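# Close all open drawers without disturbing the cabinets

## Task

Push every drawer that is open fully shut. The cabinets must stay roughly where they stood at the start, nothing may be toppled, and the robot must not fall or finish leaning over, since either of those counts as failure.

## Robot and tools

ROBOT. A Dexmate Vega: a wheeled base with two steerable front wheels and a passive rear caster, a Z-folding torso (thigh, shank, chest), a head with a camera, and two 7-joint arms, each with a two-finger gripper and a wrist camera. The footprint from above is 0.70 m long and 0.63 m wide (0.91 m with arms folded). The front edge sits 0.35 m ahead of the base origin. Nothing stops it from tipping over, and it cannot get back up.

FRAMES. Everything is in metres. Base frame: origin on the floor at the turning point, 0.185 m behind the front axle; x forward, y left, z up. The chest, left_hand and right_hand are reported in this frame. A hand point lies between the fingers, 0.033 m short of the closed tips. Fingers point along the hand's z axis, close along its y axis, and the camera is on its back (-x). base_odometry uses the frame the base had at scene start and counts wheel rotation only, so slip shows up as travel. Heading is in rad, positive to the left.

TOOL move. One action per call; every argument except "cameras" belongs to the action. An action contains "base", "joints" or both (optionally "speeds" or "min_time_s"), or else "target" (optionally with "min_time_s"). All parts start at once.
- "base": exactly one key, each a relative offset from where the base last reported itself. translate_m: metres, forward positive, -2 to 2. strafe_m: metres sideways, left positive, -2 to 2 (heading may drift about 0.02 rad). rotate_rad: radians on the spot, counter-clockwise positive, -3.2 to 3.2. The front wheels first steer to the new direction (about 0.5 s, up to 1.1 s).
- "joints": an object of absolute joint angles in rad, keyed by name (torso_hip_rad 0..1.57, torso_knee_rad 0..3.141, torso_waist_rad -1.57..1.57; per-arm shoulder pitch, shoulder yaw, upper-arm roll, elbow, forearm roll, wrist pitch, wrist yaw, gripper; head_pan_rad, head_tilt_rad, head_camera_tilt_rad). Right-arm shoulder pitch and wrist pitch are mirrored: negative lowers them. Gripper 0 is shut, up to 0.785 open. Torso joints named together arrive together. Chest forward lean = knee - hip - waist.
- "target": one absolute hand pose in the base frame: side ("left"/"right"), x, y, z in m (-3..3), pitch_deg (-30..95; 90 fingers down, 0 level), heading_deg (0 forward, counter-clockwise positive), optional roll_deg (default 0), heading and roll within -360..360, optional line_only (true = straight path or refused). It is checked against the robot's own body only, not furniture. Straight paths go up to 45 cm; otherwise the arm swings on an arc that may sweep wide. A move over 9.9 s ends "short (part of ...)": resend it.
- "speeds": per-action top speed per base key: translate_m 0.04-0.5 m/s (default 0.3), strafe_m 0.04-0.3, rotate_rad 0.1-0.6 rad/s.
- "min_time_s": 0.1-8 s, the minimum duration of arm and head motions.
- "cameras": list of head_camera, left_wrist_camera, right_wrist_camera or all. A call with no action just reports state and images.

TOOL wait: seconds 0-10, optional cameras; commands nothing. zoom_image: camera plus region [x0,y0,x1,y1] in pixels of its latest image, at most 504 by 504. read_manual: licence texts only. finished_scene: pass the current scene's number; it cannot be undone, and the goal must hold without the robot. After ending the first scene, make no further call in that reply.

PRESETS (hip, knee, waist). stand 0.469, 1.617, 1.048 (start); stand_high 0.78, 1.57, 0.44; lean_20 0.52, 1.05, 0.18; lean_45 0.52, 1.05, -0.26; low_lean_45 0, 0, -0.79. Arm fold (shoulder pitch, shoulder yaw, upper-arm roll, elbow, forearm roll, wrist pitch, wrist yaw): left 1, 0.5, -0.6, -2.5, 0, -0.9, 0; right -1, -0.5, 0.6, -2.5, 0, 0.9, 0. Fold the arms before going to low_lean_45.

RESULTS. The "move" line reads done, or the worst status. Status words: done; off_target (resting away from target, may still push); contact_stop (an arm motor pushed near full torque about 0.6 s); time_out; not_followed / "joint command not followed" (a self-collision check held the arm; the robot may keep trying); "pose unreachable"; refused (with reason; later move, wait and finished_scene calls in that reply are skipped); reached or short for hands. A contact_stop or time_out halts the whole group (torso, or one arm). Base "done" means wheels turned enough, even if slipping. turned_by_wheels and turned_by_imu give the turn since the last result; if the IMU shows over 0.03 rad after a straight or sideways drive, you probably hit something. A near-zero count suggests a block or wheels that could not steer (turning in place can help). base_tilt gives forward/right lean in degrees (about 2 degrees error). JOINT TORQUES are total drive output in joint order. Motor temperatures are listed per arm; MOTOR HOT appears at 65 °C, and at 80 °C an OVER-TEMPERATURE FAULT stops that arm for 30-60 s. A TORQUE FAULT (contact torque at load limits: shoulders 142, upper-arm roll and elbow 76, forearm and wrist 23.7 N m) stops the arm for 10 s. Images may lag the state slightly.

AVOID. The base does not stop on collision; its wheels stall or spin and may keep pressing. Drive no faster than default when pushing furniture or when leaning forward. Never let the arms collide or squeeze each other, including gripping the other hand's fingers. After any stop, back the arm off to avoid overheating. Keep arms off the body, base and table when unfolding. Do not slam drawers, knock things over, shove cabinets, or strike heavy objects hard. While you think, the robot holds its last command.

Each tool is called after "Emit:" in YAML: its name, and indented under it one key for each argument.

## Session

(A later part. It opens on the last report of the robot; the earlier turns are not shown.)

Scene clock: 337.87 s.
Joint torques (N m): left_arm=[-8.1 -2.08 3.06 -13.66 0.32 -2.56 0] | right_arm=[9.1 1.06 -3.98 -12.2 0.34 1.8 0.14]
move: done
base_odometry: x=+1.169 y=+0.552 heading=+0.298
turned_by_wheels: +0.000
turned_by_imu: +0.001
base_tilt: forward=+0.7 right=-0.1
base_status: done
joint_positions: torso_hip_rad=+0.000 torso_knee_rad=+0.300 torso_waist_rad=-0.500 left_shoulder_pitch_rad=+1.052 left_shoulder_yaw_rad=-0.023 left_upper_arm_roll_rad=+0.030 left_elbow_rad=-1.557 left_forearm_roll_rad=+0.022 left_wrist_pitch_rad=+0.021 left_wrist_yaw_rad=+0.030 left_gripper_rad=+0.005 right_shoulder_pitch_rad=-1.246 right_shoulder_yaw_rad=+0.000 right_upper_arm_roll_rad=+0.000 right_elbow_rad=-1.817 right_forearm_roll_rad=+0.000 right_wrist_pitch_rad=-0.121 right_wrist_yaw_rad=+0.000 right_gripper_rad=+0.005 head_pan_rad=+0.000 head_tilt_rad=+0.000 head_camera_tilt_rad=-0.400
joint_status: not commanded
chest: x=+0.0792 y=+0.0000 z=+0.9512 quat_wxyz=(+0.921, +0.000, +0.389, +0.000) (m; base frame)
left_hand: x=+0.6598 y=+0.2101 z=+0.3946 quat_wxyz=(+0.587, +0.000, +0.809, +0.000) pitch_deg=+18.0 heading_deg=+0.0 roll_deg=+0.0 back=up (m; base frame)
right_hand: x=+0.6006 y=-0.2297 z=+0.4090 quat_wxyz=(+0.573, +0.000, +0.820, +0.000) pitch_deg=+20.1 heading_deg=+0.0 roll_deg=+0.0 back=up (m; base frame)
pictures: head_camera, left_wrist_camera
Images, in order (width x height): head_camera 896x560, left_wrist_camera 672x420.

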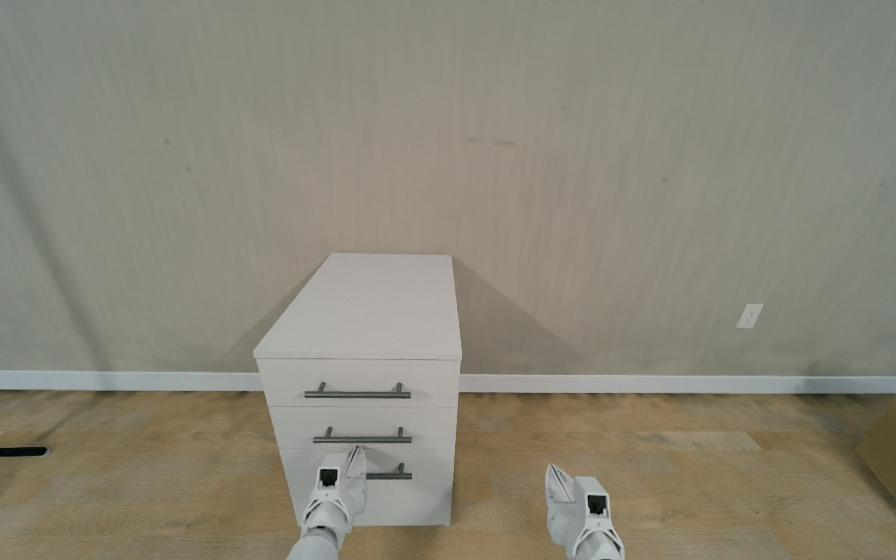

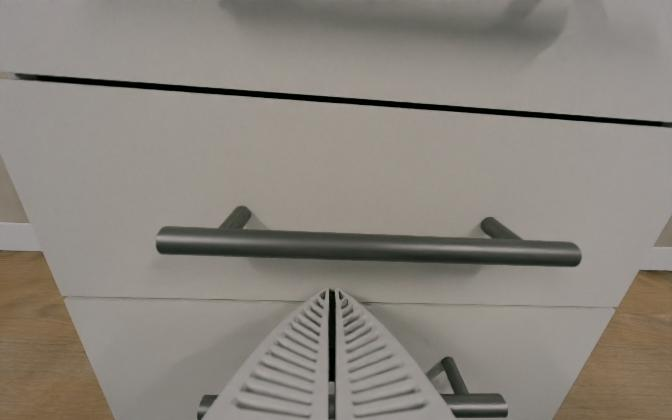

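Emit:
move:
  base: {"translate_m": 0.015}
  speeds: {"translate_m": 0.1}
  cameras: ["head_camera", "left_wrist_camera"]

Emit:
zoom_image:
  camera: "head_camera"
  region: [240, 320, 480, 520]

Scene clock: 362.27 s.
Joint torques (N m): left_arm=[-22.95 -1.75 3.52 -20.55 -0.19 -4.28 -0.14] | right_arm=[7.85 0.82 -3.89 -12.55 0.36 1.66 0.15]
move: done
base_odometry: x=+1.183 y=+0.557 heading=+0.298
turned_by_wheels: +0.000
turned_by_imu: +0.001
base_tilt: forward=+0.7 right=-0.1
base_status: done
joint_positions: torso_hip_rad=+0.000 torso_knee_rad=+0.300 torso_waist_rad=-0.500 left_shoulder_pitch_rad=+1.052 left_shoulder_yaw_rad=-0.023 left_upper_arm_roll_rad=+0.030 left_elbow_rad=-1.557 left_forearm_roll_rad=+0.022 left_wrist_pitch_rad=+0.022 left_wrist_yaw_rad=+0.030 left_gripper_rad=+0.005 right_shoulder_pitch_rad=-1.246 right_shoulder_yaw_rad=+0.000 right_upper_arm_roll_rad=+0.000 right_elbow_rad=-1.817 right_forearm_roll_rad=+0.000 right_wrist_pitch_rad=-0.121 right_wrist_yaw_rad=+0.000 right_gripper_rad=+0.005 head_pan_rad=+0.000 head_tilt_rad=+0.000 head_camera_tilt_rad=-0.400
joint_status: not commanded
chest: x=+0.0792 y=+0.0000 z=+0.9512 quat_wxyz=(+0.921, +0.000, +0.389, +0.000) (m; base frame)
left_hand: x=+0.6592 y=+0.2102 z=+0.3937 quat_wxyz=(+0.587, +0.000, +0.810, +0.000) pitch_deg=+18.1 heading_deg=+0.0 roll_deg=+0.0 back=up (m; base frame)
right_hand: x=+0.6006 y=-0.2297 z=+0.4090 quat_wxyz=(+0.573, +0.000, +0.820, +0.000) pitch_deg=+20.1 heading_deg=+0.0 roll_deg=+0.0 back=up (m; base frame)
pictures: head_camera, left_wrist_camera
Images, in order (width x height): head_camera 896x560, left_wrist_camera 672x420.

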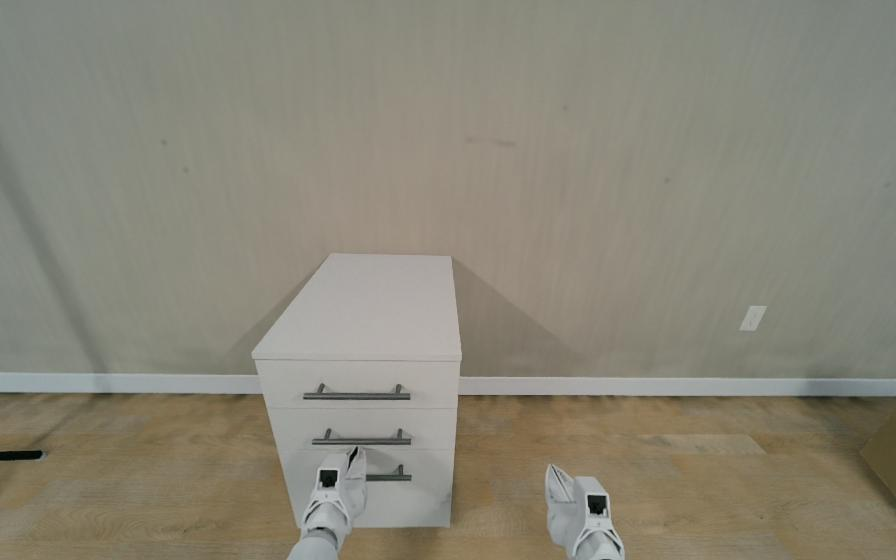

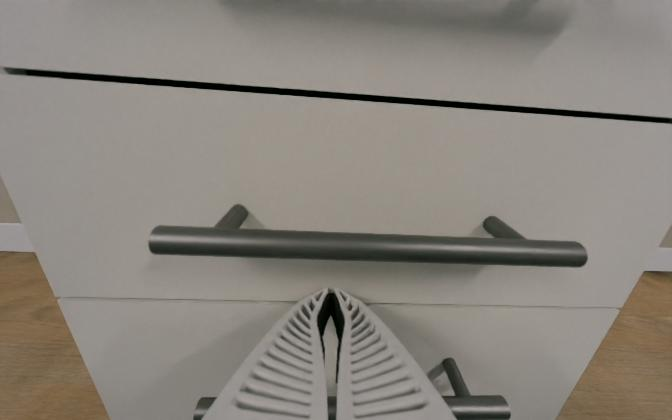

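Scaled by 2.100 from the camera's 896x560 image, which has a finer 960x600 frame.

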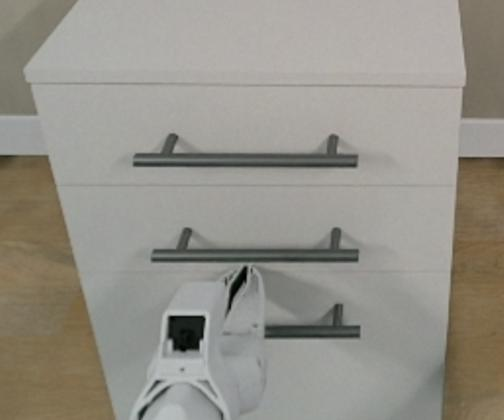

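Emit:
move:
  base: {"translate_m": -0.3}

Emit:
move:
  base: {"rotate_rad": -3.146}
  joints: {"left_shoulder_pitch_rad": 0.623, "left_shoulder_yaw_rad": 0, "left_upper_arm_roll_rad": 0, "left_elbow_rad": -2.413, "left_forearm_roll_rad": 0, "left_wrist_pitch_rad": 0.99, "left_wrist_yaw_rad": 0, "right_shoulder_pitch_rad": -0.623, "right_shoulder_yaw_rad": 0, "right_upper_arm_roll_rad": 0, "right_elbow_rad": -2.413, "right_forearm_roll_rad": 0, "right_wrist_pitch_rad": -0.99, "right_wrist_yaw_rad": 0}
  cameras: ["head_camera", "left_wrist_camera"]

Scene clock: 413.60 s.
Joint torques (N m): left_arm=[-8.83 -1.38 0.8 -11.93 0.27 -2.5 -0.3] | right_arm=[9.97 1.19 -4.08 -12.66 0.36 1.76 0.13]
move: done
base_odometry: x=+0.896 y=+0.468 heading=+0.298
turned_by_wheels: +0.000
turned_by_imu: +0.000
base_tilt: forward=+0.6 right=-0.1
base_status: done
joint_positions: torso_hip_rad=+0.000 torso_knee_rad=+0.300 torso_waist_rad=-0.500 left_shoulder_pitch_rad=+1.052 left_shoulder_yaw_rad=-0.023 left_upper_arm_roll_rad=+0.030 left_elbow_rad=-1.557 left_forearm_roll_rad=+0.022 left_wrist_pitch_rad=+0.021 left_wrist_yaw_rad=+0.030 left_gripper_rad=+0.005 right_shoulder_pitch_rad=-1.246 right_shoulder_yaw_rad=+0.000 right_upper_arm_roll_rad=+0.000 right_elbow_rad=-1.817 right_forearm_roll_rad=+0.000 right_wrist_pitch_rad=-0.121 right_wrist_yaw_rad=+0.000 right_gripper_rad=+0.005 head_pan_rad=+0.000 head_tilt_rad=+0.000 head_camera_tilt_rad=-0.400
joint_status: not commanded
chest: x=+0.0792 y=+0.0000 z=+0.9512 quat_wxyz=(+0.921, +0.000, +0.389, +0.000) (m; base frame)
left_hand: x=+0.6598 y=+0.2101 z=+0.3946 quat_wxyz=(+0.587, +0.000, +0.809, +0.000) pitch_deg=+18.0 heading_deg=+0.0 roll_deg=+0.0 back=up (m; base frame)
right_hand: x=+0.6006 y=-0.2297 z=+0.4090 quat_wxyz=(+0.573, +0.000, +0.820, +0.000) pitch_deg=+20.1 heading_deg=+0.0 roll_deg=+0.0 back=up (m; base frame)
pictures: none

Scene clock: 420.40 s.
Joint torques (N m): left_arm=[-13.16 -0.17 -2.82 -11.99 0.18 -2.02 0.11] | right_arm=[17.63 0.89 -3.88 -10.91 0.29 2.43 0.22]
move: done
base_odometry: x=+0.898 y=+0.467 heading=-2.853
turned_by_wheels: -3.151
turned_by_imu: -3.089
base_tilt: forward=+0.7 right=-0.1
base_status: done
joint_positions: torso_hip_rad=+0.000 torso_knee_rad=+0.300 torso_waist_rad=-0.500 left_shoulder_pitch_rad=+0.623 left_shoulder_yaw_rad=+0.000 left_upper_arm_roll_rad=+0.000 left_elbow_rad=-2.413 left_forearm_roll_rad=+0.000 left_wrist_pitch_rad=+0.990 left_wrist_yaw_rad=+0.000 left_gripper_rad=+0.005 right_shoulder_pitch_rad=-0.624 right_shoulder_yaw_rad=+0.000 right_upper_arm_roll_rad=+0.000 right_elbow_rad=-2.413 right_forearm_roll_rad=+0.000 right_wrist_pitch_rad=-0.990 right_wrist_yaw_rad=+0.000 right_gripper_rad=+0.005 head_pan_rad=+0.000 head_tilt_rad=+0.000 head_camera_tilt_rad=-0.400
joint_status: all done
chest: x=+0.0792 y=+0.0000 z=+0.9512 quat_wxyz=(+0.921, +0.000, +0.389, +0.000) (m; base frame)
left_hand: x=+0.7500 y=+0.2292 z=+0.8496 quat_wxyz=(+0.707, +0.000, +0.707, +0.000) pitch_deg=+0.0 heading_deg=+0.0 roll_deg=+0.0 back=up (m; base frame)
right_hand: x=+0.7500 y=-0.2297 z=+0.8494 quat_wxyz=(+0.707, +0.000, +0.708, +0.000) pitch_deg=+0.1 heading_deg=+0.0 roll_deg=+0.0 back=up (m; base frame)
pictures: head_camera, left_wrist_camera
Images, in order (width x height): head_camera 896x560, left_wrist_camera 672x420.

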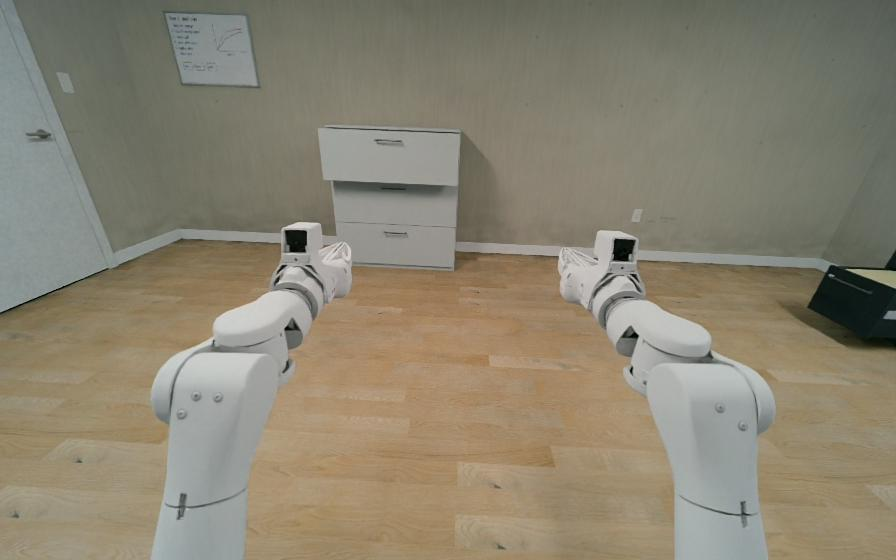

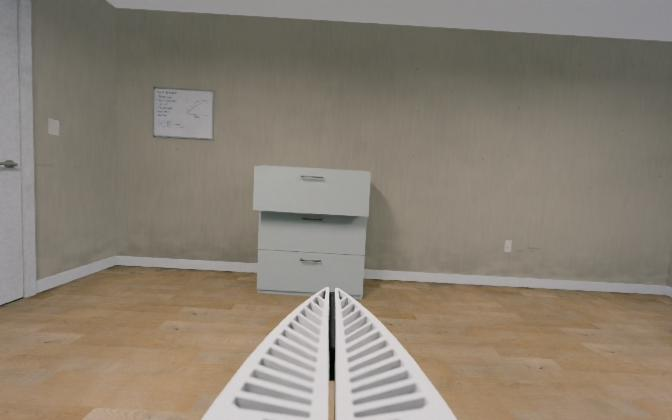

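Emit:
zoom_image:
  camera: "left_wrist_camera"
  region: [230, 140, 400, 310]

Emit:
zoom_image:
  camera: "head_camera"
  region: [300, 110, 480, 290]

Scaled by 2.965 from the camera's 672x420 image, which has a finer 960x600 frame.

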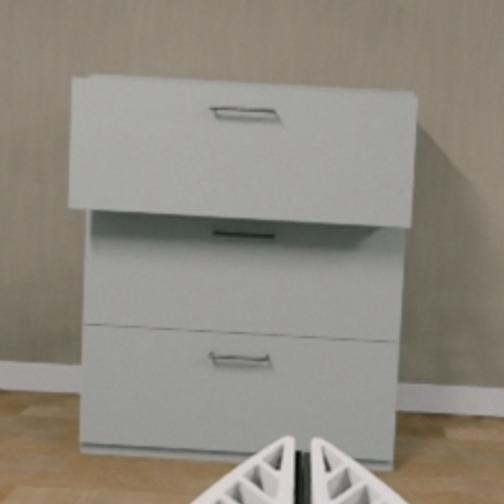

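Scaled by 2.800 from the camera's 896x560 image, which has a finer 960x600 frame.

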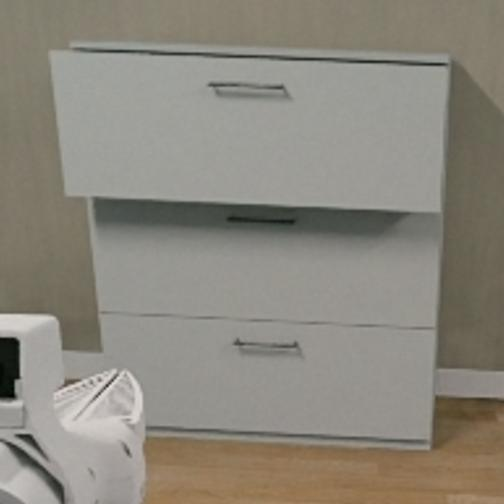

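Emit:
move:
  base: {"rotate_rad": -0.05}

Emit:
move:
  base: {"strafe_m": 0.5}

Emit:
move:
  base: {"translate_m": 1.45}
  cameras: ["head_camera", "left_wrist_camera"]

Scene clock: 458.63 s.
Joint torques (N m): left_arm=[-13.31 1.75 -2.76 -11.48 -0.45 -1.45 -0.42] | right_arm=[16.71 1.95 -3.93 -11.31 0.25 2.34 0.1]
move: done
base_odometry: x=+0.898 y=+0.467 heading=-2.903
turned_by_wheels: -0.050
turned_by_imu: -0.048
base_tilt: forward=+0.7 right=+0.0
base_status: done
joint_positions: torso_hip_rad=+0.000 torso_knee_rad=+0.300 torso_waist_rad=-0.500 left_shoulder_pitch_rad=+0.623 left_shoulder_yaw_rad=+0.000 left_upper_arm_roll_rad=+0.000 left_elbow_rad=-2.413 left_forearm_roll_rad=+0.000 left_wrist_pitch_rad=+0.990 left_wrist_yaw_rad=+0.000 left_gripper_rad=+0.005 right_shoulder_pitch_rad=-0.623 right_shoulder_yaw_rad=+0.000 right_upper_arm_roll_rad=+0.000 right_elbow_rad=-2.413 right_forearm_roll_rad=+0.000 right_wrist_pitch_rad=-0.990 right_wrist_yaw_rad=+0.000 right_gripper_rad=+0.005 head_pan_rad=+0.000 head_tilt_rad=+0.000 head_camera_tilt_rad=-0.400
joint_status: not commanded
chest: x=+0.0792 y=+0.0000 z=+0.9512 quat_wxyz=(+0.921, +0.000, +0.389, +0.000) (m; base frame)
left_hand: x=+0.7500 y=+0.2292 z=+0.8497 quat_wxyz=(+0.707, +0.000, +0.707, +0.000) pitch_deg=+0.0 heading_deg=+0.0 roll_deg=+0.0 back=up (m; base frame)
right_hand: x=+0.7500 y=-0.2297 z=+0.8495 quat_wxyz=(+0.707, +0.000, +0.708, +0.000) pitch_deg=+0.1 heading_deg=+0.0 roll_deg=+0.0 back=up (m; base frame)
pictures: none

Scene clock: 462.23 s.
Joint torques (N m): left_arm=[-11.96 4.34 0.97 -10.6 -0.85 -2.78 -0.12] | right_arm=[16.45 1 -3.84 -10.81 0.15 2.31 0.14]
move: done
base_odometry: x=+1.020 y=-0.017 heading=-2.895
turned_by_wheels: +0.008
turned_by_imu: +0.005
base_tilt: forward=+0.7 right=-0.1
base_status: done
joint_positions: torso_hip_rad=+0.000 torso_knee_rad=+0.300 torso_waist_rad=-0.500 left_shoulder_pitch_rad=+0.623 left_shoulder_yaw_rad=+0.000 left_upper_arm_roll_rad=+0.000 left_elbow_rad=-2.413 left_forearm_roll_rad=+0.000 left_wrist_pitch_rad=+0.990 left_wrist_yaw_rad=+0.000 left_gripper_rad=+0.005 right_shoulder_pitch_rad=-0.623 right_shoulder_yaw_rad=+0.000 right_upper_arm_roll_rad=+0.000 right_elbow_rad=-2.413 right_forearm_roll_rad=+0.000 right_wrist_pitch_rad=-0.990 right_wrist_yaw_rad=+0.000 right_gripper_rad=+0.005 head_pan_rad=+0.000 head_tilt_rad=+0.000 head_camera_tilt_rad=-0.400
joint_status: not commanded
chest: x=+0.0792 y=+0.0000 z=+0.9512 quat_wxyz=(+0.921, +0.000, +0.389, +0.000) (m; base frame)
left_hand: x=+0.7500 y=+0.2292 z=+0.8497 quat_wxyz=(+0.707, +0.000, +0.707, +0.000) pitch_deg=+0.0 heading_deg=+0.0 roll_deg=+0.0 back=up (m; base frame)
right_hand: x=+0.7500 y=-0.2297 z=+0.8495 quat_wxyz=(+0.707, +0.000, +0.708, +0.000) pitch_deg=+0.1 heading_deg=+0.0 roll_deg=+0.0 back=up (m; base frame)
pictures: none

Scene clock: 469.10 s.
Joint torques (N m): left_arm=[-12.74 1.39 -1.31 -9.72 0.04 -1.26 -0.02] | right_arm=[16.16 2.04 -3.64 -10.12 0.13 2.29 0.13]
move: done
base_odometry: x=-0.386 y=-0.374 heading=-2.896
turned_by_wheels: +0.000
turned_by_imu: +0.000
base_tilt: forward=+0.7 right=-0.1
base_status: done
joint_positions: torso_hip_rad=+0.000 torso_knee_rad=+0.300 torso_waist_rad=-0.500 left_shoulder_pitch_rad=+0.623 left_shoulder_yaw_rad=+0.000 left_upper_arm_roll_rad=+0.000 left_elbow_rad=-2.413 left_forearm_roll_rad=+0.000 left_wrist_pitch_rad=+0.990 left_wrist_yaw_rad=+0.000 left_gripper_rad=+0.005 right_shoulder_pitch_rad=-0.623 right_shoulder_yaw_rad=+0.000 right_upper_arm_roll_rad=+0.000 right_elbow_rad=-2.413 right_forearm_roll_rad=+0.000 right_wrist_pitch_rad=-0.990 right_wrist_yaw_rad=+0.000 right_gripper_rad=+0.005 head_pan_rad=+0.000 head_tilt_rad=+0.000 head_camera_tilt_rad=-0.400
joint_status: not commanded
chest: x=+0.0792 y=+0.0000 z=+0.9512 quat_wxyz=(+0.921, +0.000, +0.390, +0.000) (m; base frame)
left_hand: x=+0.7500 y=+0.2292 z=+0.8497 quat_wxyz=(+0.707, +0.000, +0.707, +0.000) pitch_deg=+0.0 heading_deg=+0.0 roll_deg=+0.0 back=up (m; base frame)
right_hand: x=+0.7500 y=-0.2297 z=+0.8494 quat_wxyz=(+0.707, +0.000, +0.708, +0.000) pitch_deg=+0.1 heading_deg=+0.0 roll_deg=+0.0 back=up (m; base frame)
pictures: head_camera, left_wrist_camera
Images, in order (width x height): head_camera 896x560, left_wrist_camera 672x420.

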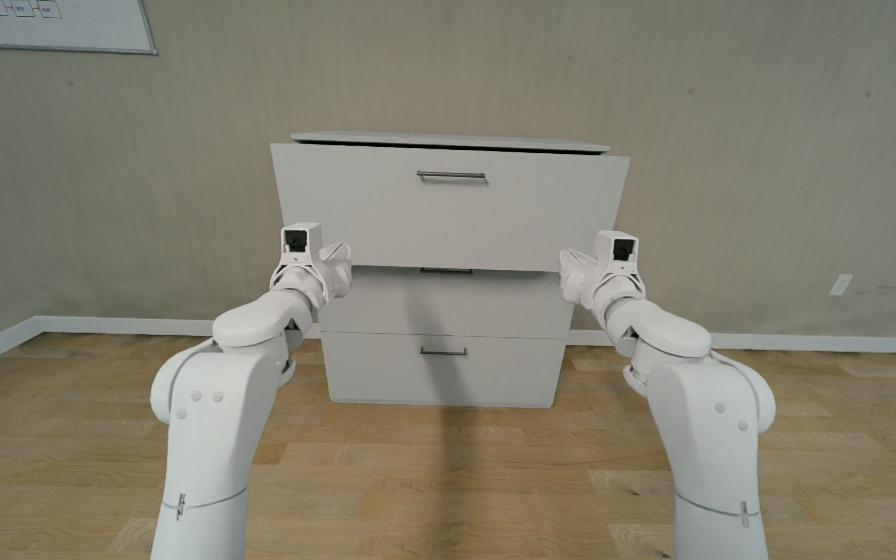

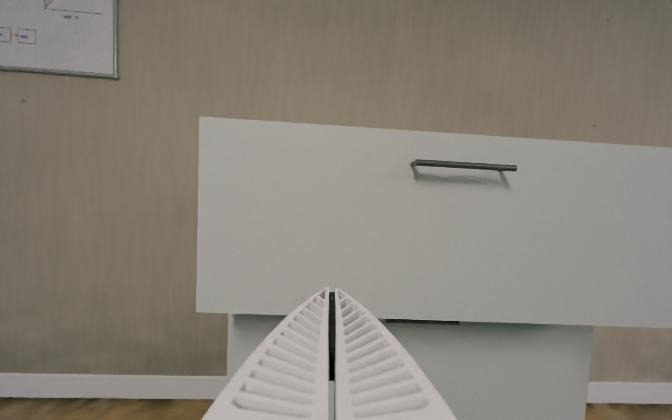

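Emit:
move:
  base: {"translate_m": 0.38}
  speeds: {"translate_m": 0.15}
  cameras: ["head_camera", "left_wrist_camera"]

Emit:
zoom_image:
  camera: "head_camera"
  region: [200, 60, 700, 420]

Scene clock: 482.03 s.
Joint torques (N m): left_arm=[-12.56 0.34 0.73 -10.34 -0.06 -1.88 0.2] | right_arm=[17.16 1.28 -3.16 -6.39 -0.11 2.53 -0.14]
move: done
base_odometry: x=-0.754 y=-0.468 heading=-2.896
turned_by_wheels: +0.000
turned_by_imu: +0.000
base_tilt: forward=+0.7 right=+0.0
base_status: done
joint_positions: torso_hip_rad=+0.000 torso_knee_rad=+0.300 torso_waist_rad=-0.500 left_shoulder_pitch_rad=+0.623 left_shoulder_yaw_rad=+0.000 left_upper_arm_roll_rad=+0.000 left_elbow_rad=-2.413 left_forearm_roll_rad=+0.000 left_wrist_pitch_rad=+0.990 left_wrist_yaw_rad=+0.000 left_gripper_rad=+0.005 right_shoulder_pitch_rad=-0.623 right_shoulder_yaw_rad=+0.000 right_upper_arm_roll_rad=+0.000 right_elbow_rad=-2.413 right_forearm_roll_rad=+0.000 right_wrist_pitch_rad=-0.990 right_wrist_yaw_rad=+0.000 right_gripper_rad=+0.005 head_pan_rad=+0.000 head_tilt_rad=+0.000 head_camera_tilt_rad=-0.400
joint_status: not commanded
chest: x=+0.0792 y=+0.0000 z=+0.9512 quat_wxyz=(+0.921, +0.000, +0.389, +0.000) (m; base frame)
left_hand: x=+0.7500 y=+0.2292 z=+0.8497 quat_wxyz=(+0.707, +0.000, +0.707, +0.000) pitch_deg=+0.0 heading_deg=+0.0 roll_deg=+0.0 back=up (m; base frame)
right_hand: x=+0.7500 y=-0.2296 z=+0.8496 quat_wxyz=(+0.707, +0.000, +0.707, +0.000) pitch_deg=+0.1 heading_deg=+0.0 roll_deg=+0.0 back=up (m; base frame)
pictures: head_camera, left_wrist_camera
Images, in order (width x height): head_camera 896x560, left_wrist_camera 672x420.

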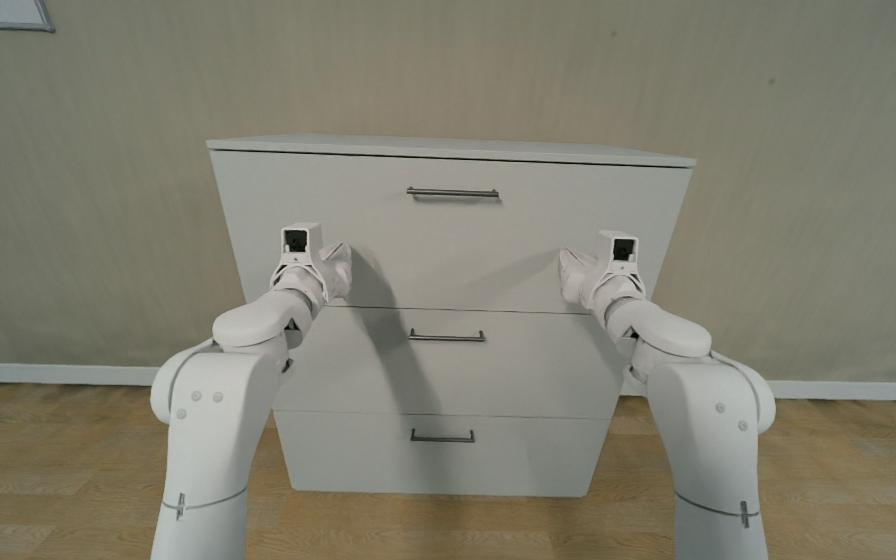

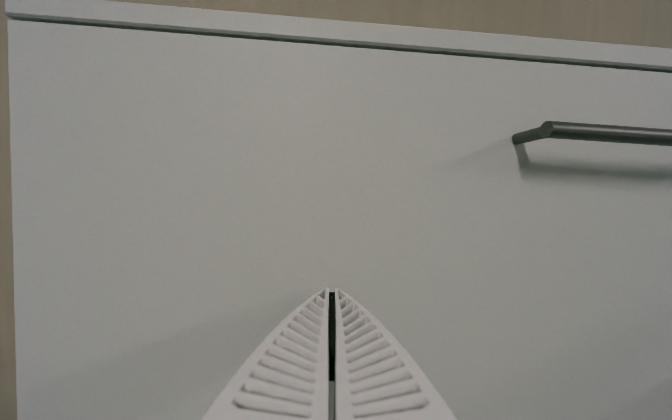

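Scaled by 1.008 from the camera's 896x560 image, which has a finer 960x600 frame.

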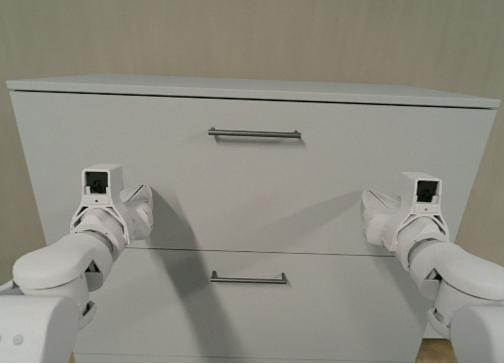

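Emit:
move:
  base: {"translate_m": 0.015}
  speeds: {"translate_m": 0.1}
  cameras: ["head_camera", "left_wrist_camera"]

Scene clock: 486.07 s.
Joint torques (N m): left_arm=[-15.27 1.84 -0.07 -10.33 0.09 -1.22 -0.74] | right_arm=[16.51 1.81 -3.04 -2.57 -0.07 3.07 -0.11]
move: done
base_odometry: x=-0.768 y=-0.472 heading=-2.897
turned_by_wheels: -0.001
turned_by_imu: -0.001
base_tilt: forward=+0.6 right=-0.1
base_status: done
joint_positions: torso_hip_rad=+0.000 torso_knee_rad=+0.300 torso_waist_rad=-0.500 left_shoulder_pitch_rad=+0.623 left_shoulder_yaw_rad=+0.000 left_upper_arm_roll_rad=+0.000 left_elbow_rad=-2.413 left_forearm_roll_rad=+0.000 left_wrist_pitch_rad=+0.990 left_wrist_yaw_rad=+0.000 left_gripper_rad=+0.005 right_shoulder_pitch_rad=-0.623 right_shoulder_yaw_rad=+0.000 right_upper_arm_roll_rad=+0.000 right_elbow_rad=-2.413 right_forearm_roll_rad=+0.000 right_wrist_pitch_rad=-0.990 right_wrist_yaw_rad=+0.000 right_gripper_rad=+0.005 head_pan_rad=+0.000 head_tilt_rad=+0.000 head_camera_tilt_rad=-0.400
joint_status: not commanded
chest: x=+0.0790 y=+0.0000 z=+0.9512 quat_wxyz=(+0.921, +0.000, +0.389, +0.000) (m; base frame)
left_hand: x=+0.7498 y=+0.2292 z=+0.8500 quat_wxyz=(+0.707, +0.000, +0.707, +0.000) pitch_deg=+0.0 heading_deg=+0.0 roll_deg=+0.0 back=up (m; base frame)
right_hand: x=+0.7497 y=-0.2296 z=+0.8500 quat_wxyz=(+0.707, +0.000, +0.707, +0.000) pitch_deg=+0.0 heading_deg=+0.0 roll_deg=+0.0 back=up (m; base frame)
pictures: head_camera, left_wrist_camera
Images, in order (width x height): head_camera 896x560, left_wrist_camera 672x420.

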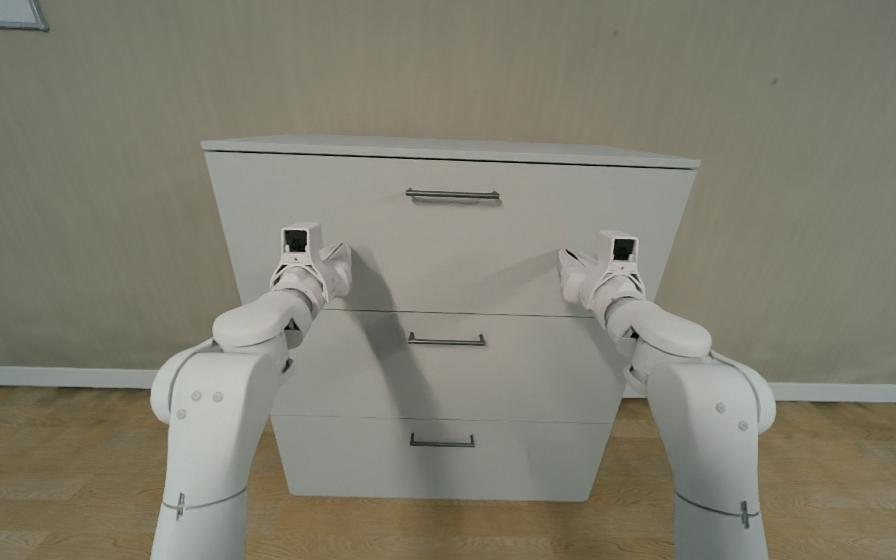

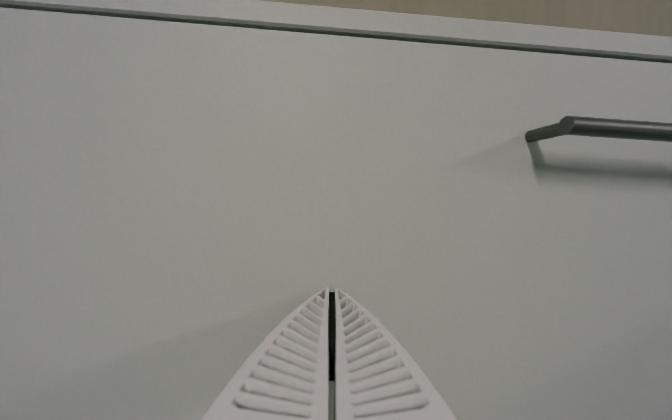

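Emit:
move:
  base: {"translate_m": 0.012}
  speeds: {"translate_m": 0.1}
  cameras: ["head_camera", "left_wrist_camera", "right_wrist_camera"]

Scene clock: 489.93 s.
Joint torques (N m): left_arm=[-14.89 1.89 -0.4 0.21 -0.64 -2.61 0.1] | right_arm=[16.57 1.03 -3.11 -1.03 -0.38 2.65 -0.61]
move: done
base_odometry: x=-0.780 y=-0.474 heading=-2.897
turned_by_wheels: +0.000
turned_by_imu: +0.001
base_tilt: forward=+0.6 right=-0.1
base_status: done
joint_positions: torso_hip_rad=+0.000 torso_knee_rad=+0.299 torso_waist_rad=-0.500 left_shoulder_pitch_rad=+0.623 left_shoulder_yaw_rad=+0.000 left_upper_arm_roll_rad=+0.000 left_elbow_rad=-2.414 left_forearm_roll_rad=+0.000 left_wrist_pitch_rad=+0.991 left_wrist_yaw_rad=+0.000 left_gripper_rad=+0.005 right_shoulder_pitch_rad=-0.623 right_shoulder_yaw_rad=+0.000 right_upper_arm_roll_rad=+0.000 right_elbow_rad=-2.413 right_forearm_roll_rad=+0.000 right_wrist_pitch_rad=-0.991 right_wrist_yaw_rad=+0.000 right_gripper_rad=+0.005 head_pan_rad=+0.000 head_tilt_rad=+0.000 head_camera_tilt_rad=-0.400
joint_status: not commanded
chest: x=+0.0784 y=+0.0000 z=+0.9513 quat_wxyz=(+0.921, +0.000, +0.389, +0.000) (m; base frame)
left_hand: x=+0.7492 y=+0.2292 z=+0.8510 quat_wxyz=(+0.707, +0.000, +0.707, +0.000) pitch_deg=-0.1 heading_deg=+0.0 roll_deg=+0.0 back=up (m; base frame)
right_hand: x=+0.7493 y=-0.2295 z=+0.8508 quat_wxyz=(+0.707, +0.000, +0.707, +0.000) pitch_deg=+0.0 heading_deg=+0.0 roll_deg=+0.0 back=up (m; base frame)
pictures: head_camera, left_wrist_camera, right_wrist_camera
Images, in order (width x height): head_camera 896x560, left_wrist_camera 672x420, right_wrist_camera 672x420.

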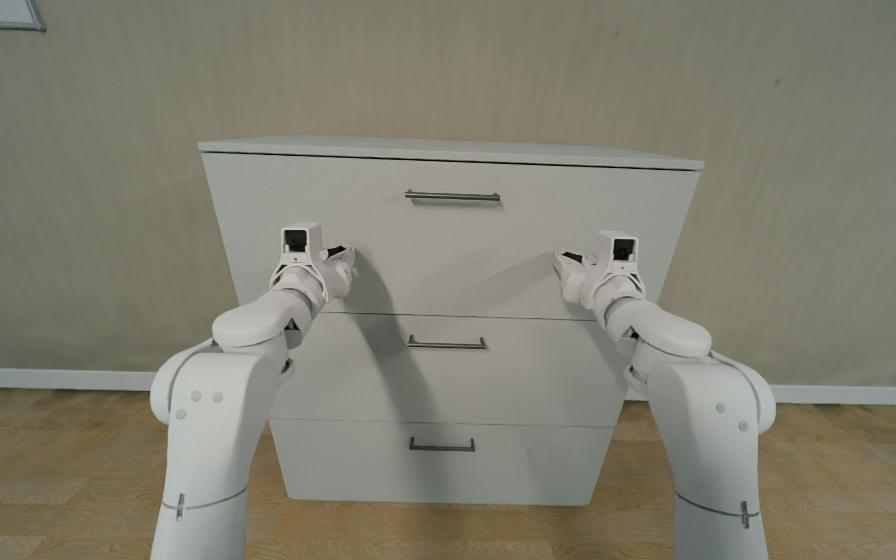

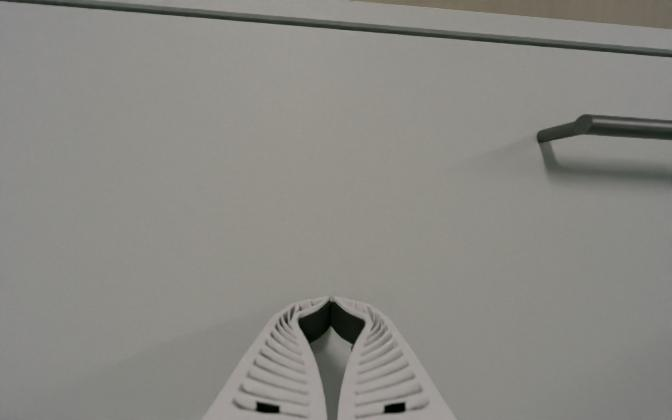

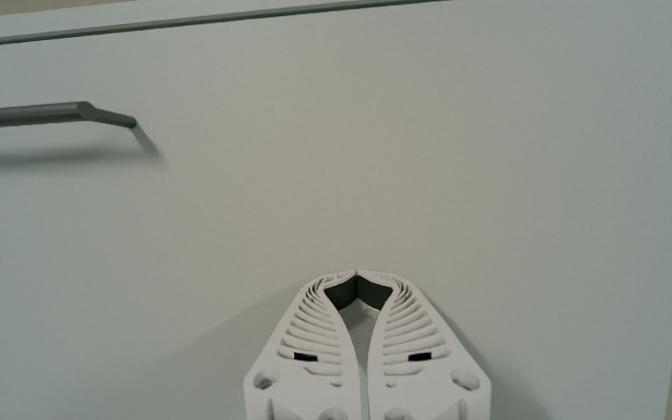

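Emit:
move:
  base: {"translate_m": -0.45}

Emit:
move:
  base: {"rotate_rad": -1.48}
  joints: {"left_shoulder_pitch_rad": 1.246, "left_elbow_rad": -1.817, "left_wrist_pitch_rad": 0.121, "right_shoulder_pitch_rad": -1.246, "right_elbow_rad": -1.817, "right_wrist_pitch_rad": -0.121}
  cameras: ["head_camera", "left_wrist_camera"]

Scene clock: 506.83 s.
Joint torques (N m): left_arm=[-14.59 -0.32 1.15 -9.8 -0.69 -2.3 -0.39] | right_arm=[17.16 1.94 -2.8 -5.52 -0.31 2.84 -0.01]
move: done
base_odometry: x=-0.343 y=-0.364 heading=-2.898
turned_by_wheels: -0.001
turned_by_imu: +0.000
base_tilt: forward=+0.7 right=+0.0
base_status: done
joint_positions: torso_hip_rad=+0.000 torso_knee_rad=+0.300 torso_waist_rad=-0.500 left_shoulder_pitch_rad=+0.623 left_shoulder_yaw_rad=+0.000 left_upper_arm_roll_rad=+0.000 left_elbow_rad=-2.413 left_forearm_roll_rad=+0.000 left_wrist_pitch_rad=+0.990 left_wrist_yaw_rad=+0.000 left_gripper_rad=+0.005 right_shoulder_pitch_rad=-0.623 right_shoulder_yaw_rad=+0.000 right_upper_arm_roll_rad=+0.000 right_elbow_rad=-2.413 right_forearm_roll_rad=+0.000 right_wrist_pitch_rad=-0.990 right_wrist_yaw_rad=+0.000 right_gripper_rad=+0.005 head_pan_rad=+0.000 head_tilt_rad=+0.000 head_camera_tilt_rad=-0.400
joint_status: not commanded
chest: x=+0.0792 y=+0.0000 z=+0.9512 quat_wxyz=(+0.921, +0.000, +0.389, +0.000) (m; base frame)
left_hand: x=+0.7500 y=+0.2292 z=+0.8497 quat_wxyz=(+0.707, +0.000, +0.707, +0.000) pitch_deg=+0.0 heading_deg=+0.0 roll_deg=+0.0 back=up (m; base frame)
right_hand: x=+0.7499 y=-0.2296 z=+0.8497 quat_wxyz=(+0.707, +0.000, +0.707, +0.000) pitch_deg=+0.0 heading_deg=+0.0 roll_deg=+0.0 back=up (m; base frame)
pictures: none

Scene clock: 511.43 s.
Joint torques (N m): left_arm=[1.75 -0.48 2.09 -11.01 -0.45 -3.12 -0.46] | right_arm=[-1.59 1.21 -3.02 -7.33 -0.3 1.81 0.07]
move: done
base_odometry: x=-0.345 y=-0.365 heading=+1.903
turned_by_wheels: -1.482
turned_by_imu: -1.454
base_tilt: forward=+0.7 right=-0.1
base_status: done
joint_positions: torso_hip_rad=+0.000 torso_knee_rad=+0.300 torso_waist_rad=-0.500 left_shoulder_pitch_rad=+1.241 left_shoulder_yaw_rad=+0.000 left_upper_arm_roll_rad=+0.000 left_elbow_rad=-1.821 left_forearm_roll_rad=+0.000 left_wrist_pitch_rad=+0.127 left_wrist_yaw_rad=+0.000 left_gripper_rad=+0.005 right_shoulder_pitch_rad=-1.241 right_shoulder_yaw_rad=+0.000 right_upper_arm_roll_rad=+0.000 right_elbow_rad=-1.821 right_forearm_roll_rad=+0.000 right_wrist_pitch_rad=-0.127 right_wrist_yaw_rad=+0.000 right_gripper_rad=+0.005 head_pan_rad=+0.000 head_tilt_rad=+0.000 head_camera_tilt_rad=-0.400
joint_status: all done
chest: x=+0.0792 y=+0.0000 z=+0.9512 quat_wxyz=(+0.921, +0.000, +0.389, +0.000) (m; base frame)
left_hand: x=+0.6035 y=+0.2292 z=+0.4122 quat_wxyz=(+0.574, +0.000, +0.819, +0.000) pitch_deg=+19.9 heading_deg=+0.0 roll_deg=+0.0 back=up (m; base frame)
right_hand: x=+0.6036 y=-0.2296 z=+0.4123 quat_wxyz=(+0.574, +0.000, +0.819, +0.000) pitch_deg=+19.9 heading_deg=+0.0 roll_deg=+0.0 back=up (m; base frame)
pictures: head_camera, left_wrist_camera
Images, in order (width x height): head_camera 896x560, left_wrist_camera 672x420.

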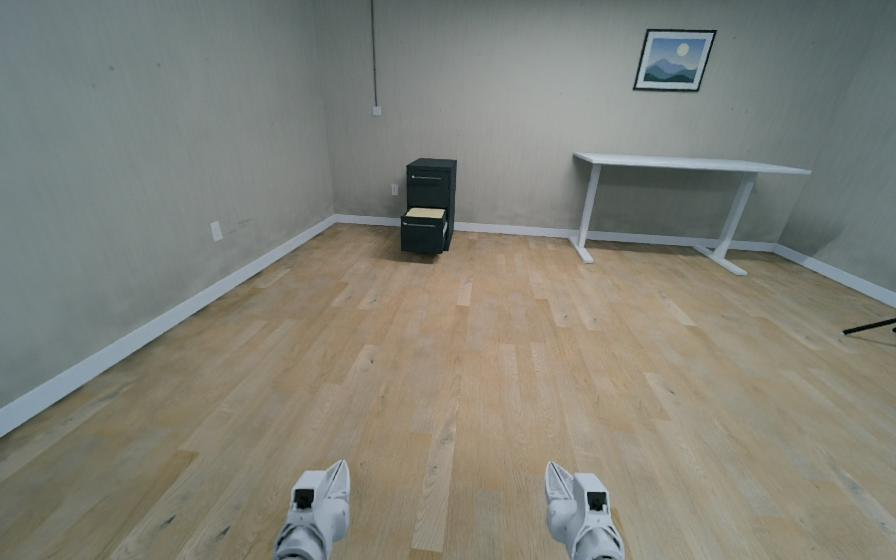

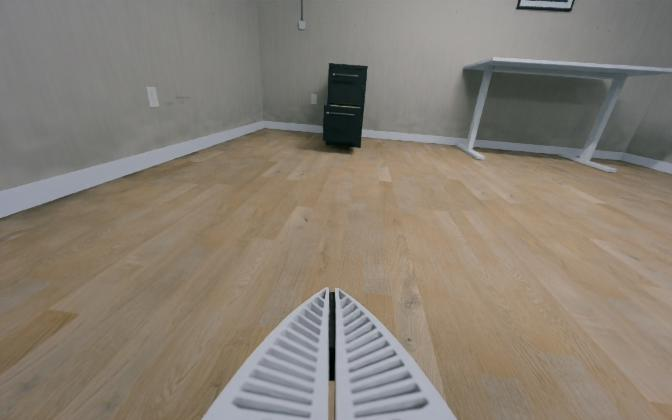

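Emit:
zoom_image:
  camera: "head_camera"
  region: [380, 140, 500, 270]

Emit:
zoom_image:
  camera: "left_wrist_camera"
  region: [290, 50, 400, 160]

Scaled by 3.877 from the camera's 896x560 image, which has a finer 960x600 frame.

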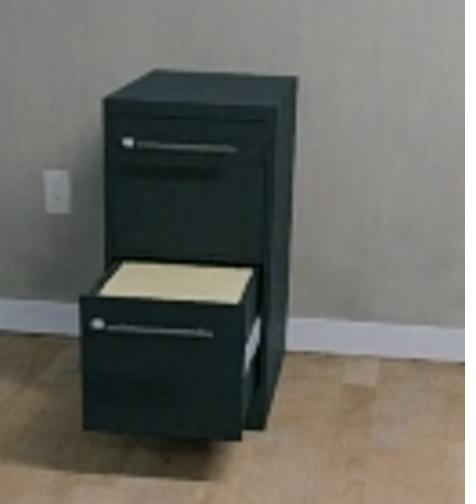

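Scaled by 4.582 from the camera's 672x420 image, which has a finer 960x600 frame.

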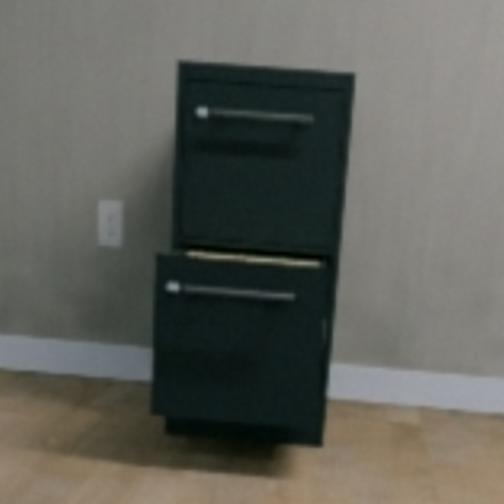

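Emit:
move:
  base: {"rotate_rad": -0.11}
  joints: {"left_shoulder_pitch_rad": 0.848, "left_elbow_rad": -1.255, "left_wrist_pitch_rad": 0.392}

Emit:
move:
  base: {"strafe_m": 0.3}

Emit:
move:
  base: {"translate_m": 1.7}
  cameras: ["head_camera", "left_wrist_camera"]

Scene clock: 563.93 s.
Joint torques (N m): left_arm=[-11.96 3.14 -0.81 -9.4 0.11 -1.74 0.01] | right_arm=[-1.25 0.93 -2.97 -7.82 -0.29 2.29 0.02]
move: done
base_odometry: x=-0.345 y=-0.365 heading=+1.794
turned_by_wheels: -0.110
turned_by_imu: -0.106
base_tilt: forward=+0.7 right=-0.1
base_status: done
joint_positions: torso_hip_rad=+0.000 torso_knee_rad=+0.300 torso_waist_rad=-0.500 left_shoulder_pitch_rad=+0.853 left_shoulder_yaw_rad=+0.000 left_upper_arm_roll_rad=+0.000 left_elbow_rad=-1.261 left_forearm_roll_rad=+0.000 left_wrist_pitch_rad=+0.389 left_wrist_yaw_rad=+0.000 left_gripper_rad=+0.005 right_shoulder_pitch_rad=-1.246 right_shoulder_yaw_rad=+0.000 right_upper_arm_roll_rad=+0.000 right_elbow_rad=-1.817 right_forearm_roll_rad=+0.000 right_wrist_pitch_rad=-0.121 right_wrist_yaw_rad=+0.000 right_gripper_rad=+0.005 head_pan_rad=+0.000 head_tilt_rad=+0.000 head_camera_tilt_rad=-0.400
joint_status: all done
chest: x=+0.0792 y=+0.0000 z=+0.9512 quat_wxyz=(+0.921, +0.000, +0.389, +0.000) (m; base frame)
left_hand: x=+0.6200 y=+0.2292 z=+0.2215 quat_wxyz=(+0.385, +0.000, +0.923, +0.000) pitch_deg=+44.7 heading_deg=+0.0 roll_deg=+0.0 back=up (m; base frame)
right_hand: x=+0.6010 y=-0.2296 z=+0.4094 quat_wxyz=(+0.573, +0.000, +0.819, +0.000) pitch_deg=+20.1 heading_deg=+0.0 roll_deg=+0.0 back=up (m; base frame)
pictures: none

Scene clock: 566.83 s.
Joint torques (N m): left_arm=[-10.95 1.18 -0.01 -11.3 -0.84 -1.03 -0.31] | right_arm=[-0.78 1.53 -2.78 -7.34 -0.3 2.35 0.13]
move: done
base_odometry: x=-0.636 y=-0.433 heading=+1.798
turned_by_wheels: +0.005
turned_by_imu: +0.003
base_tilt: forward=+0.6 right=-0.1
base_status: done
joint_positions: torso_hip_rad=+0.000 torso_knee_rad=+0.300 torso_waist_rad=-0.500 left_shoulder_pitch_rad=+0.848 left_shoulder_yaw_rad=+0.000 left_upper_arm_roll_rad=+0.000 left_elbow_rad=-1.255 left_forearm_roll_rad=+0.000 left_wrist_pitch_rad=+0.392 left_wrist_yaw_rad=+0.000 left_gripper_rad=+0.005 right_shoulder_pitch_rad=-1.246 right_shoulder_yaw_rad=+0.000 right_upper_arm_roll_rad=+0.000 right_elbow_rad=-1.817 right_forearm_roll_rad=+0.000 right_wrist_pitch_rad=-0.121 right_wrist_yaw_rad=+0.000 right_gripper_rad=+0.005 head_pan_rad=+0.000 head_tilt_rad=+0.000 head_camera_tilt_rad=-0.400
joint_status: not commanded
chest: x=+0.0792 y=+0.0000 z=+0.9512 quat_wxyz=(+0.921, +0.000, +0.389, +0.000) (m; base frame)
left_hand: x=+0.6200 y=+0.2292 z=+0.2201 quat_wxyz=(+0.383, +0.000, +0.924, +0.000) pitch_deg=+45.0 heading_deg=+0.0 roll_deg=+0.0 back=up (m; base frame)
right_hand: x=+0.6010 y=-0.2296 z=+0.4094 quat_wxyz=(+0.573, +0.000, +0.819, +0.000) pitch_deg=+20.1 heading_deg=+0.0 roll_deg=+0.0 back=up (m; base frame)
pictures: none

Scene clock: 574.57 s.
Joint torques (N m): left_arm=[-10.2 1.35 -2.12 -12.42 -0.16 -0.99 0.2] | right_arm=[0.22 1.46 -3.04 -7.28 -0.27 2.22 0]
move: done
base_odometry: x=-1.024 y=+1.223 heading=+1.798
turned_by_wheels: +0.000
turned_by_imu: +0.001
base_tilt: forward=+0.6 right=-0.1
base_status: done
joint_positions: torso_hip_rad=+0.000 torso_knee_rad=+0.300 torso_waist_rad=-0.500 left_shoulder_pitch_rad=+0.848 left_shoulder_yaw_rad=+0.000 left_upper_arm_roll_rad=+0.000 left_elbow_rad=-1.255 left_forearm_roll_rad=+0.000 left_wrist_pitch_rad=+0.392 left_wrist_yaw_rad=+0.000 left_gripper_rad=+0.005 right_shoulder_pitch_rad=-1.246 right_shoulder_yaw_rad=+0.000 right_upper_arm_roll_rad=+0.000 right_elbow_rad=-1.817 right_forearm_roll_rad=+0.000 right_wrist_pitch_rad=-0.121 right_wrist_yaw_rad=+0.000 right_gripper_rad=+0.005 head_pan_rad=+0.000 head_tilt_rad=+0.000 head_camera_tilt_rad=-0.400
joint_status: not commanded
chest: x=+0.0792 y=+0.0000 z=+0.9512 quat_wxyz=(+0.921, +0.000, +0.389, +0.000) (m; base frame)
left_hand: x=+0.6200 y=+0.2292 z=+0.2201 quat_wxyz=(+0.383, +0.000, +0.924, +0.000) pitch_deg=+45.0 heading_deg=+0.0 roll_deg=+0.0 back=up (m; base frame)
right_hand: x=+0.6010 y=-0.2296 z=+0.4094 quat_wxyz=(+0.573, +0.000, +0.820, +0.000) pitch_deg=+20.1 heading_deg=+0.0 roll_deg=+0.0 back=up (m; base frame)
pictures: head_camera, left_wrist_camera
Images, in order (width x height): head_camera 896x560, left_wrist_camera 672x420.

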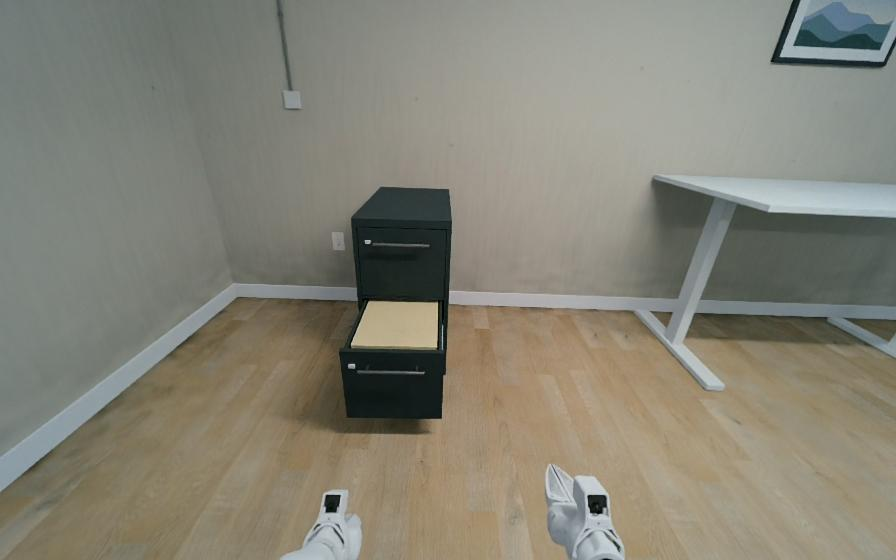

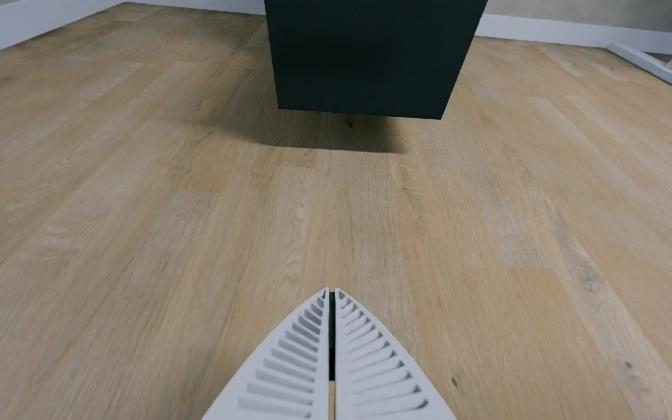

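Emit:
move:
  base: {"translate_m": 0.72}
  speeds: {"translate_m": 0.2}
  cameras: ["head_camera", "left_wrist_camera"]

Scene clock: 588.87 s.
Joint torques (N m): left_arm=[-11.35 0.02 -0.58 -11.62 0.46 -2.43 -0.21] | right_arm=[0.23 1.19 -2.67 -7.92 -0.29 2.28 0.04]
move: done
base_odometry: x=-1.187 y=+1.924 heading=+1.797
turned_by_wheels: +0.000
turned_by_imu: +0.001
base_tilt: forward=+0.6 right=-0.1
base_status: done
joint_positions: torso_hip_rad=+0.000 torso_knee_rad=+0.300 torso_waist_rad=-0.500 left_shoulder_pitch_rad=+0.848 left_shoulder_yaw_rad=+0.000 left_upper_arm_roll_rad=+0.000 left_elbow_rad=-1.255 left_forearm_roll_rad=+0.000 left_wrist_pitch_rad=+0.392 left_wrist_yaw_rad=+0.000 left_gripper_rad=+0.005 right_shoulder_pitch_rad=-1.246 right_shoulder_yaw_rad=+0.000 right_upper_arm_roll_rad=+0.000 right_elbow_rad=-1.817 right_forearm_roll_rad=+0.000 right_wrist_pitch_rad=-0.121 right_wrist_yaw_rad=+0.000 right_gripper_rad=+0.005 head_pan_rad=+0.000 head_tilt_rad=+0.000 head_camera_tilt_rad=-0.400
joint_status: not commanded
chest: x=+0.0793 y=+0.0000 z=+0.9512 quat_wxyz=(+0.921, +0.000, +0.390, +0.000) (m; base frame)
left_hand: x=+0.6199 y=+0.2292 z=+0.2199 quat_wxyz=(+0.382, +0.000, +0.924, +0.000) pitch_deg=+45.0 heading_deg=+0.0 roll_deg=+0.0 back=up (m; base frame)
right_hand: x=+0.6009 y=-0.2296 z=+0.4093 quat_wxyz=(+0.573, +0.000, +0.820, +0.000) pitch_deg=+20.1 heading_deg=+0.0 roll_deg=+0.0 back=up (m; base frame)
pictures: head_camera, left_wrist_camera
Images, in order (width x height): head_camera 896x560, left_wrist_camera 672x420.

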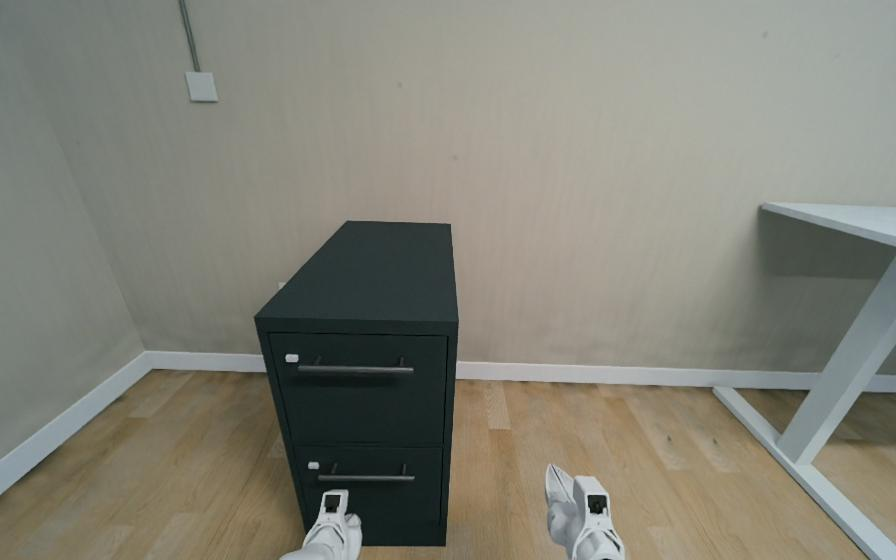

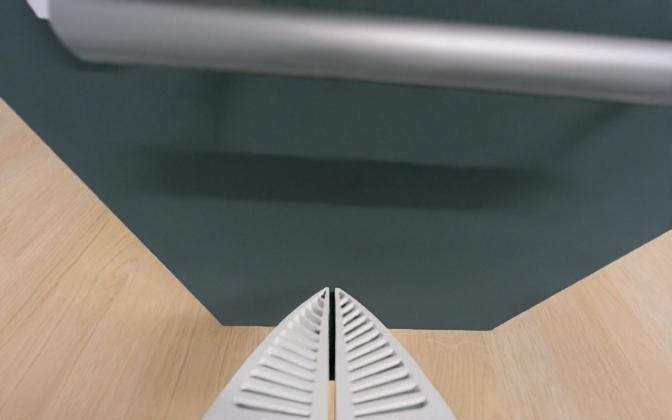

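Emit:
zoom_image:
  camera: "head_camera"
  region: [240, 300, 480, 560]

Emit:
zoom_image:
  camera: "left_wrist_camera"
  region: [180, 240, 500, 420]

Scaled by 1.938 from the camera's 896x560 image, which has a finer 960x600 frame.

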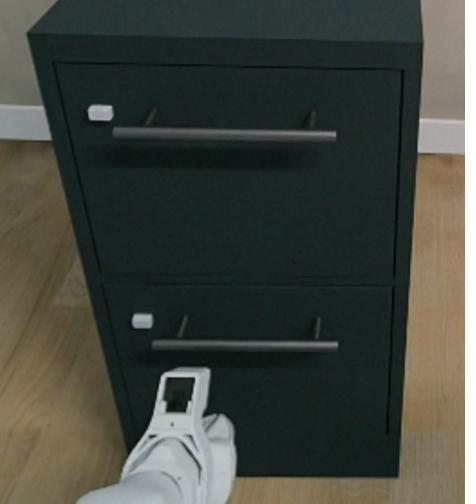

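Scaled by 1.575 from the camera's 672x420 image, which has a finer 960x600 frame.

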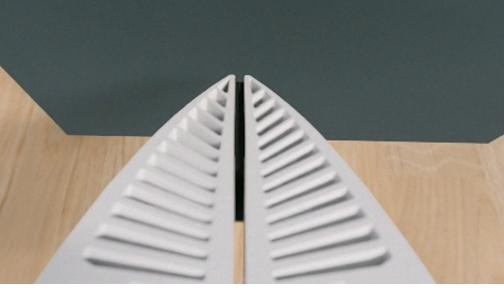

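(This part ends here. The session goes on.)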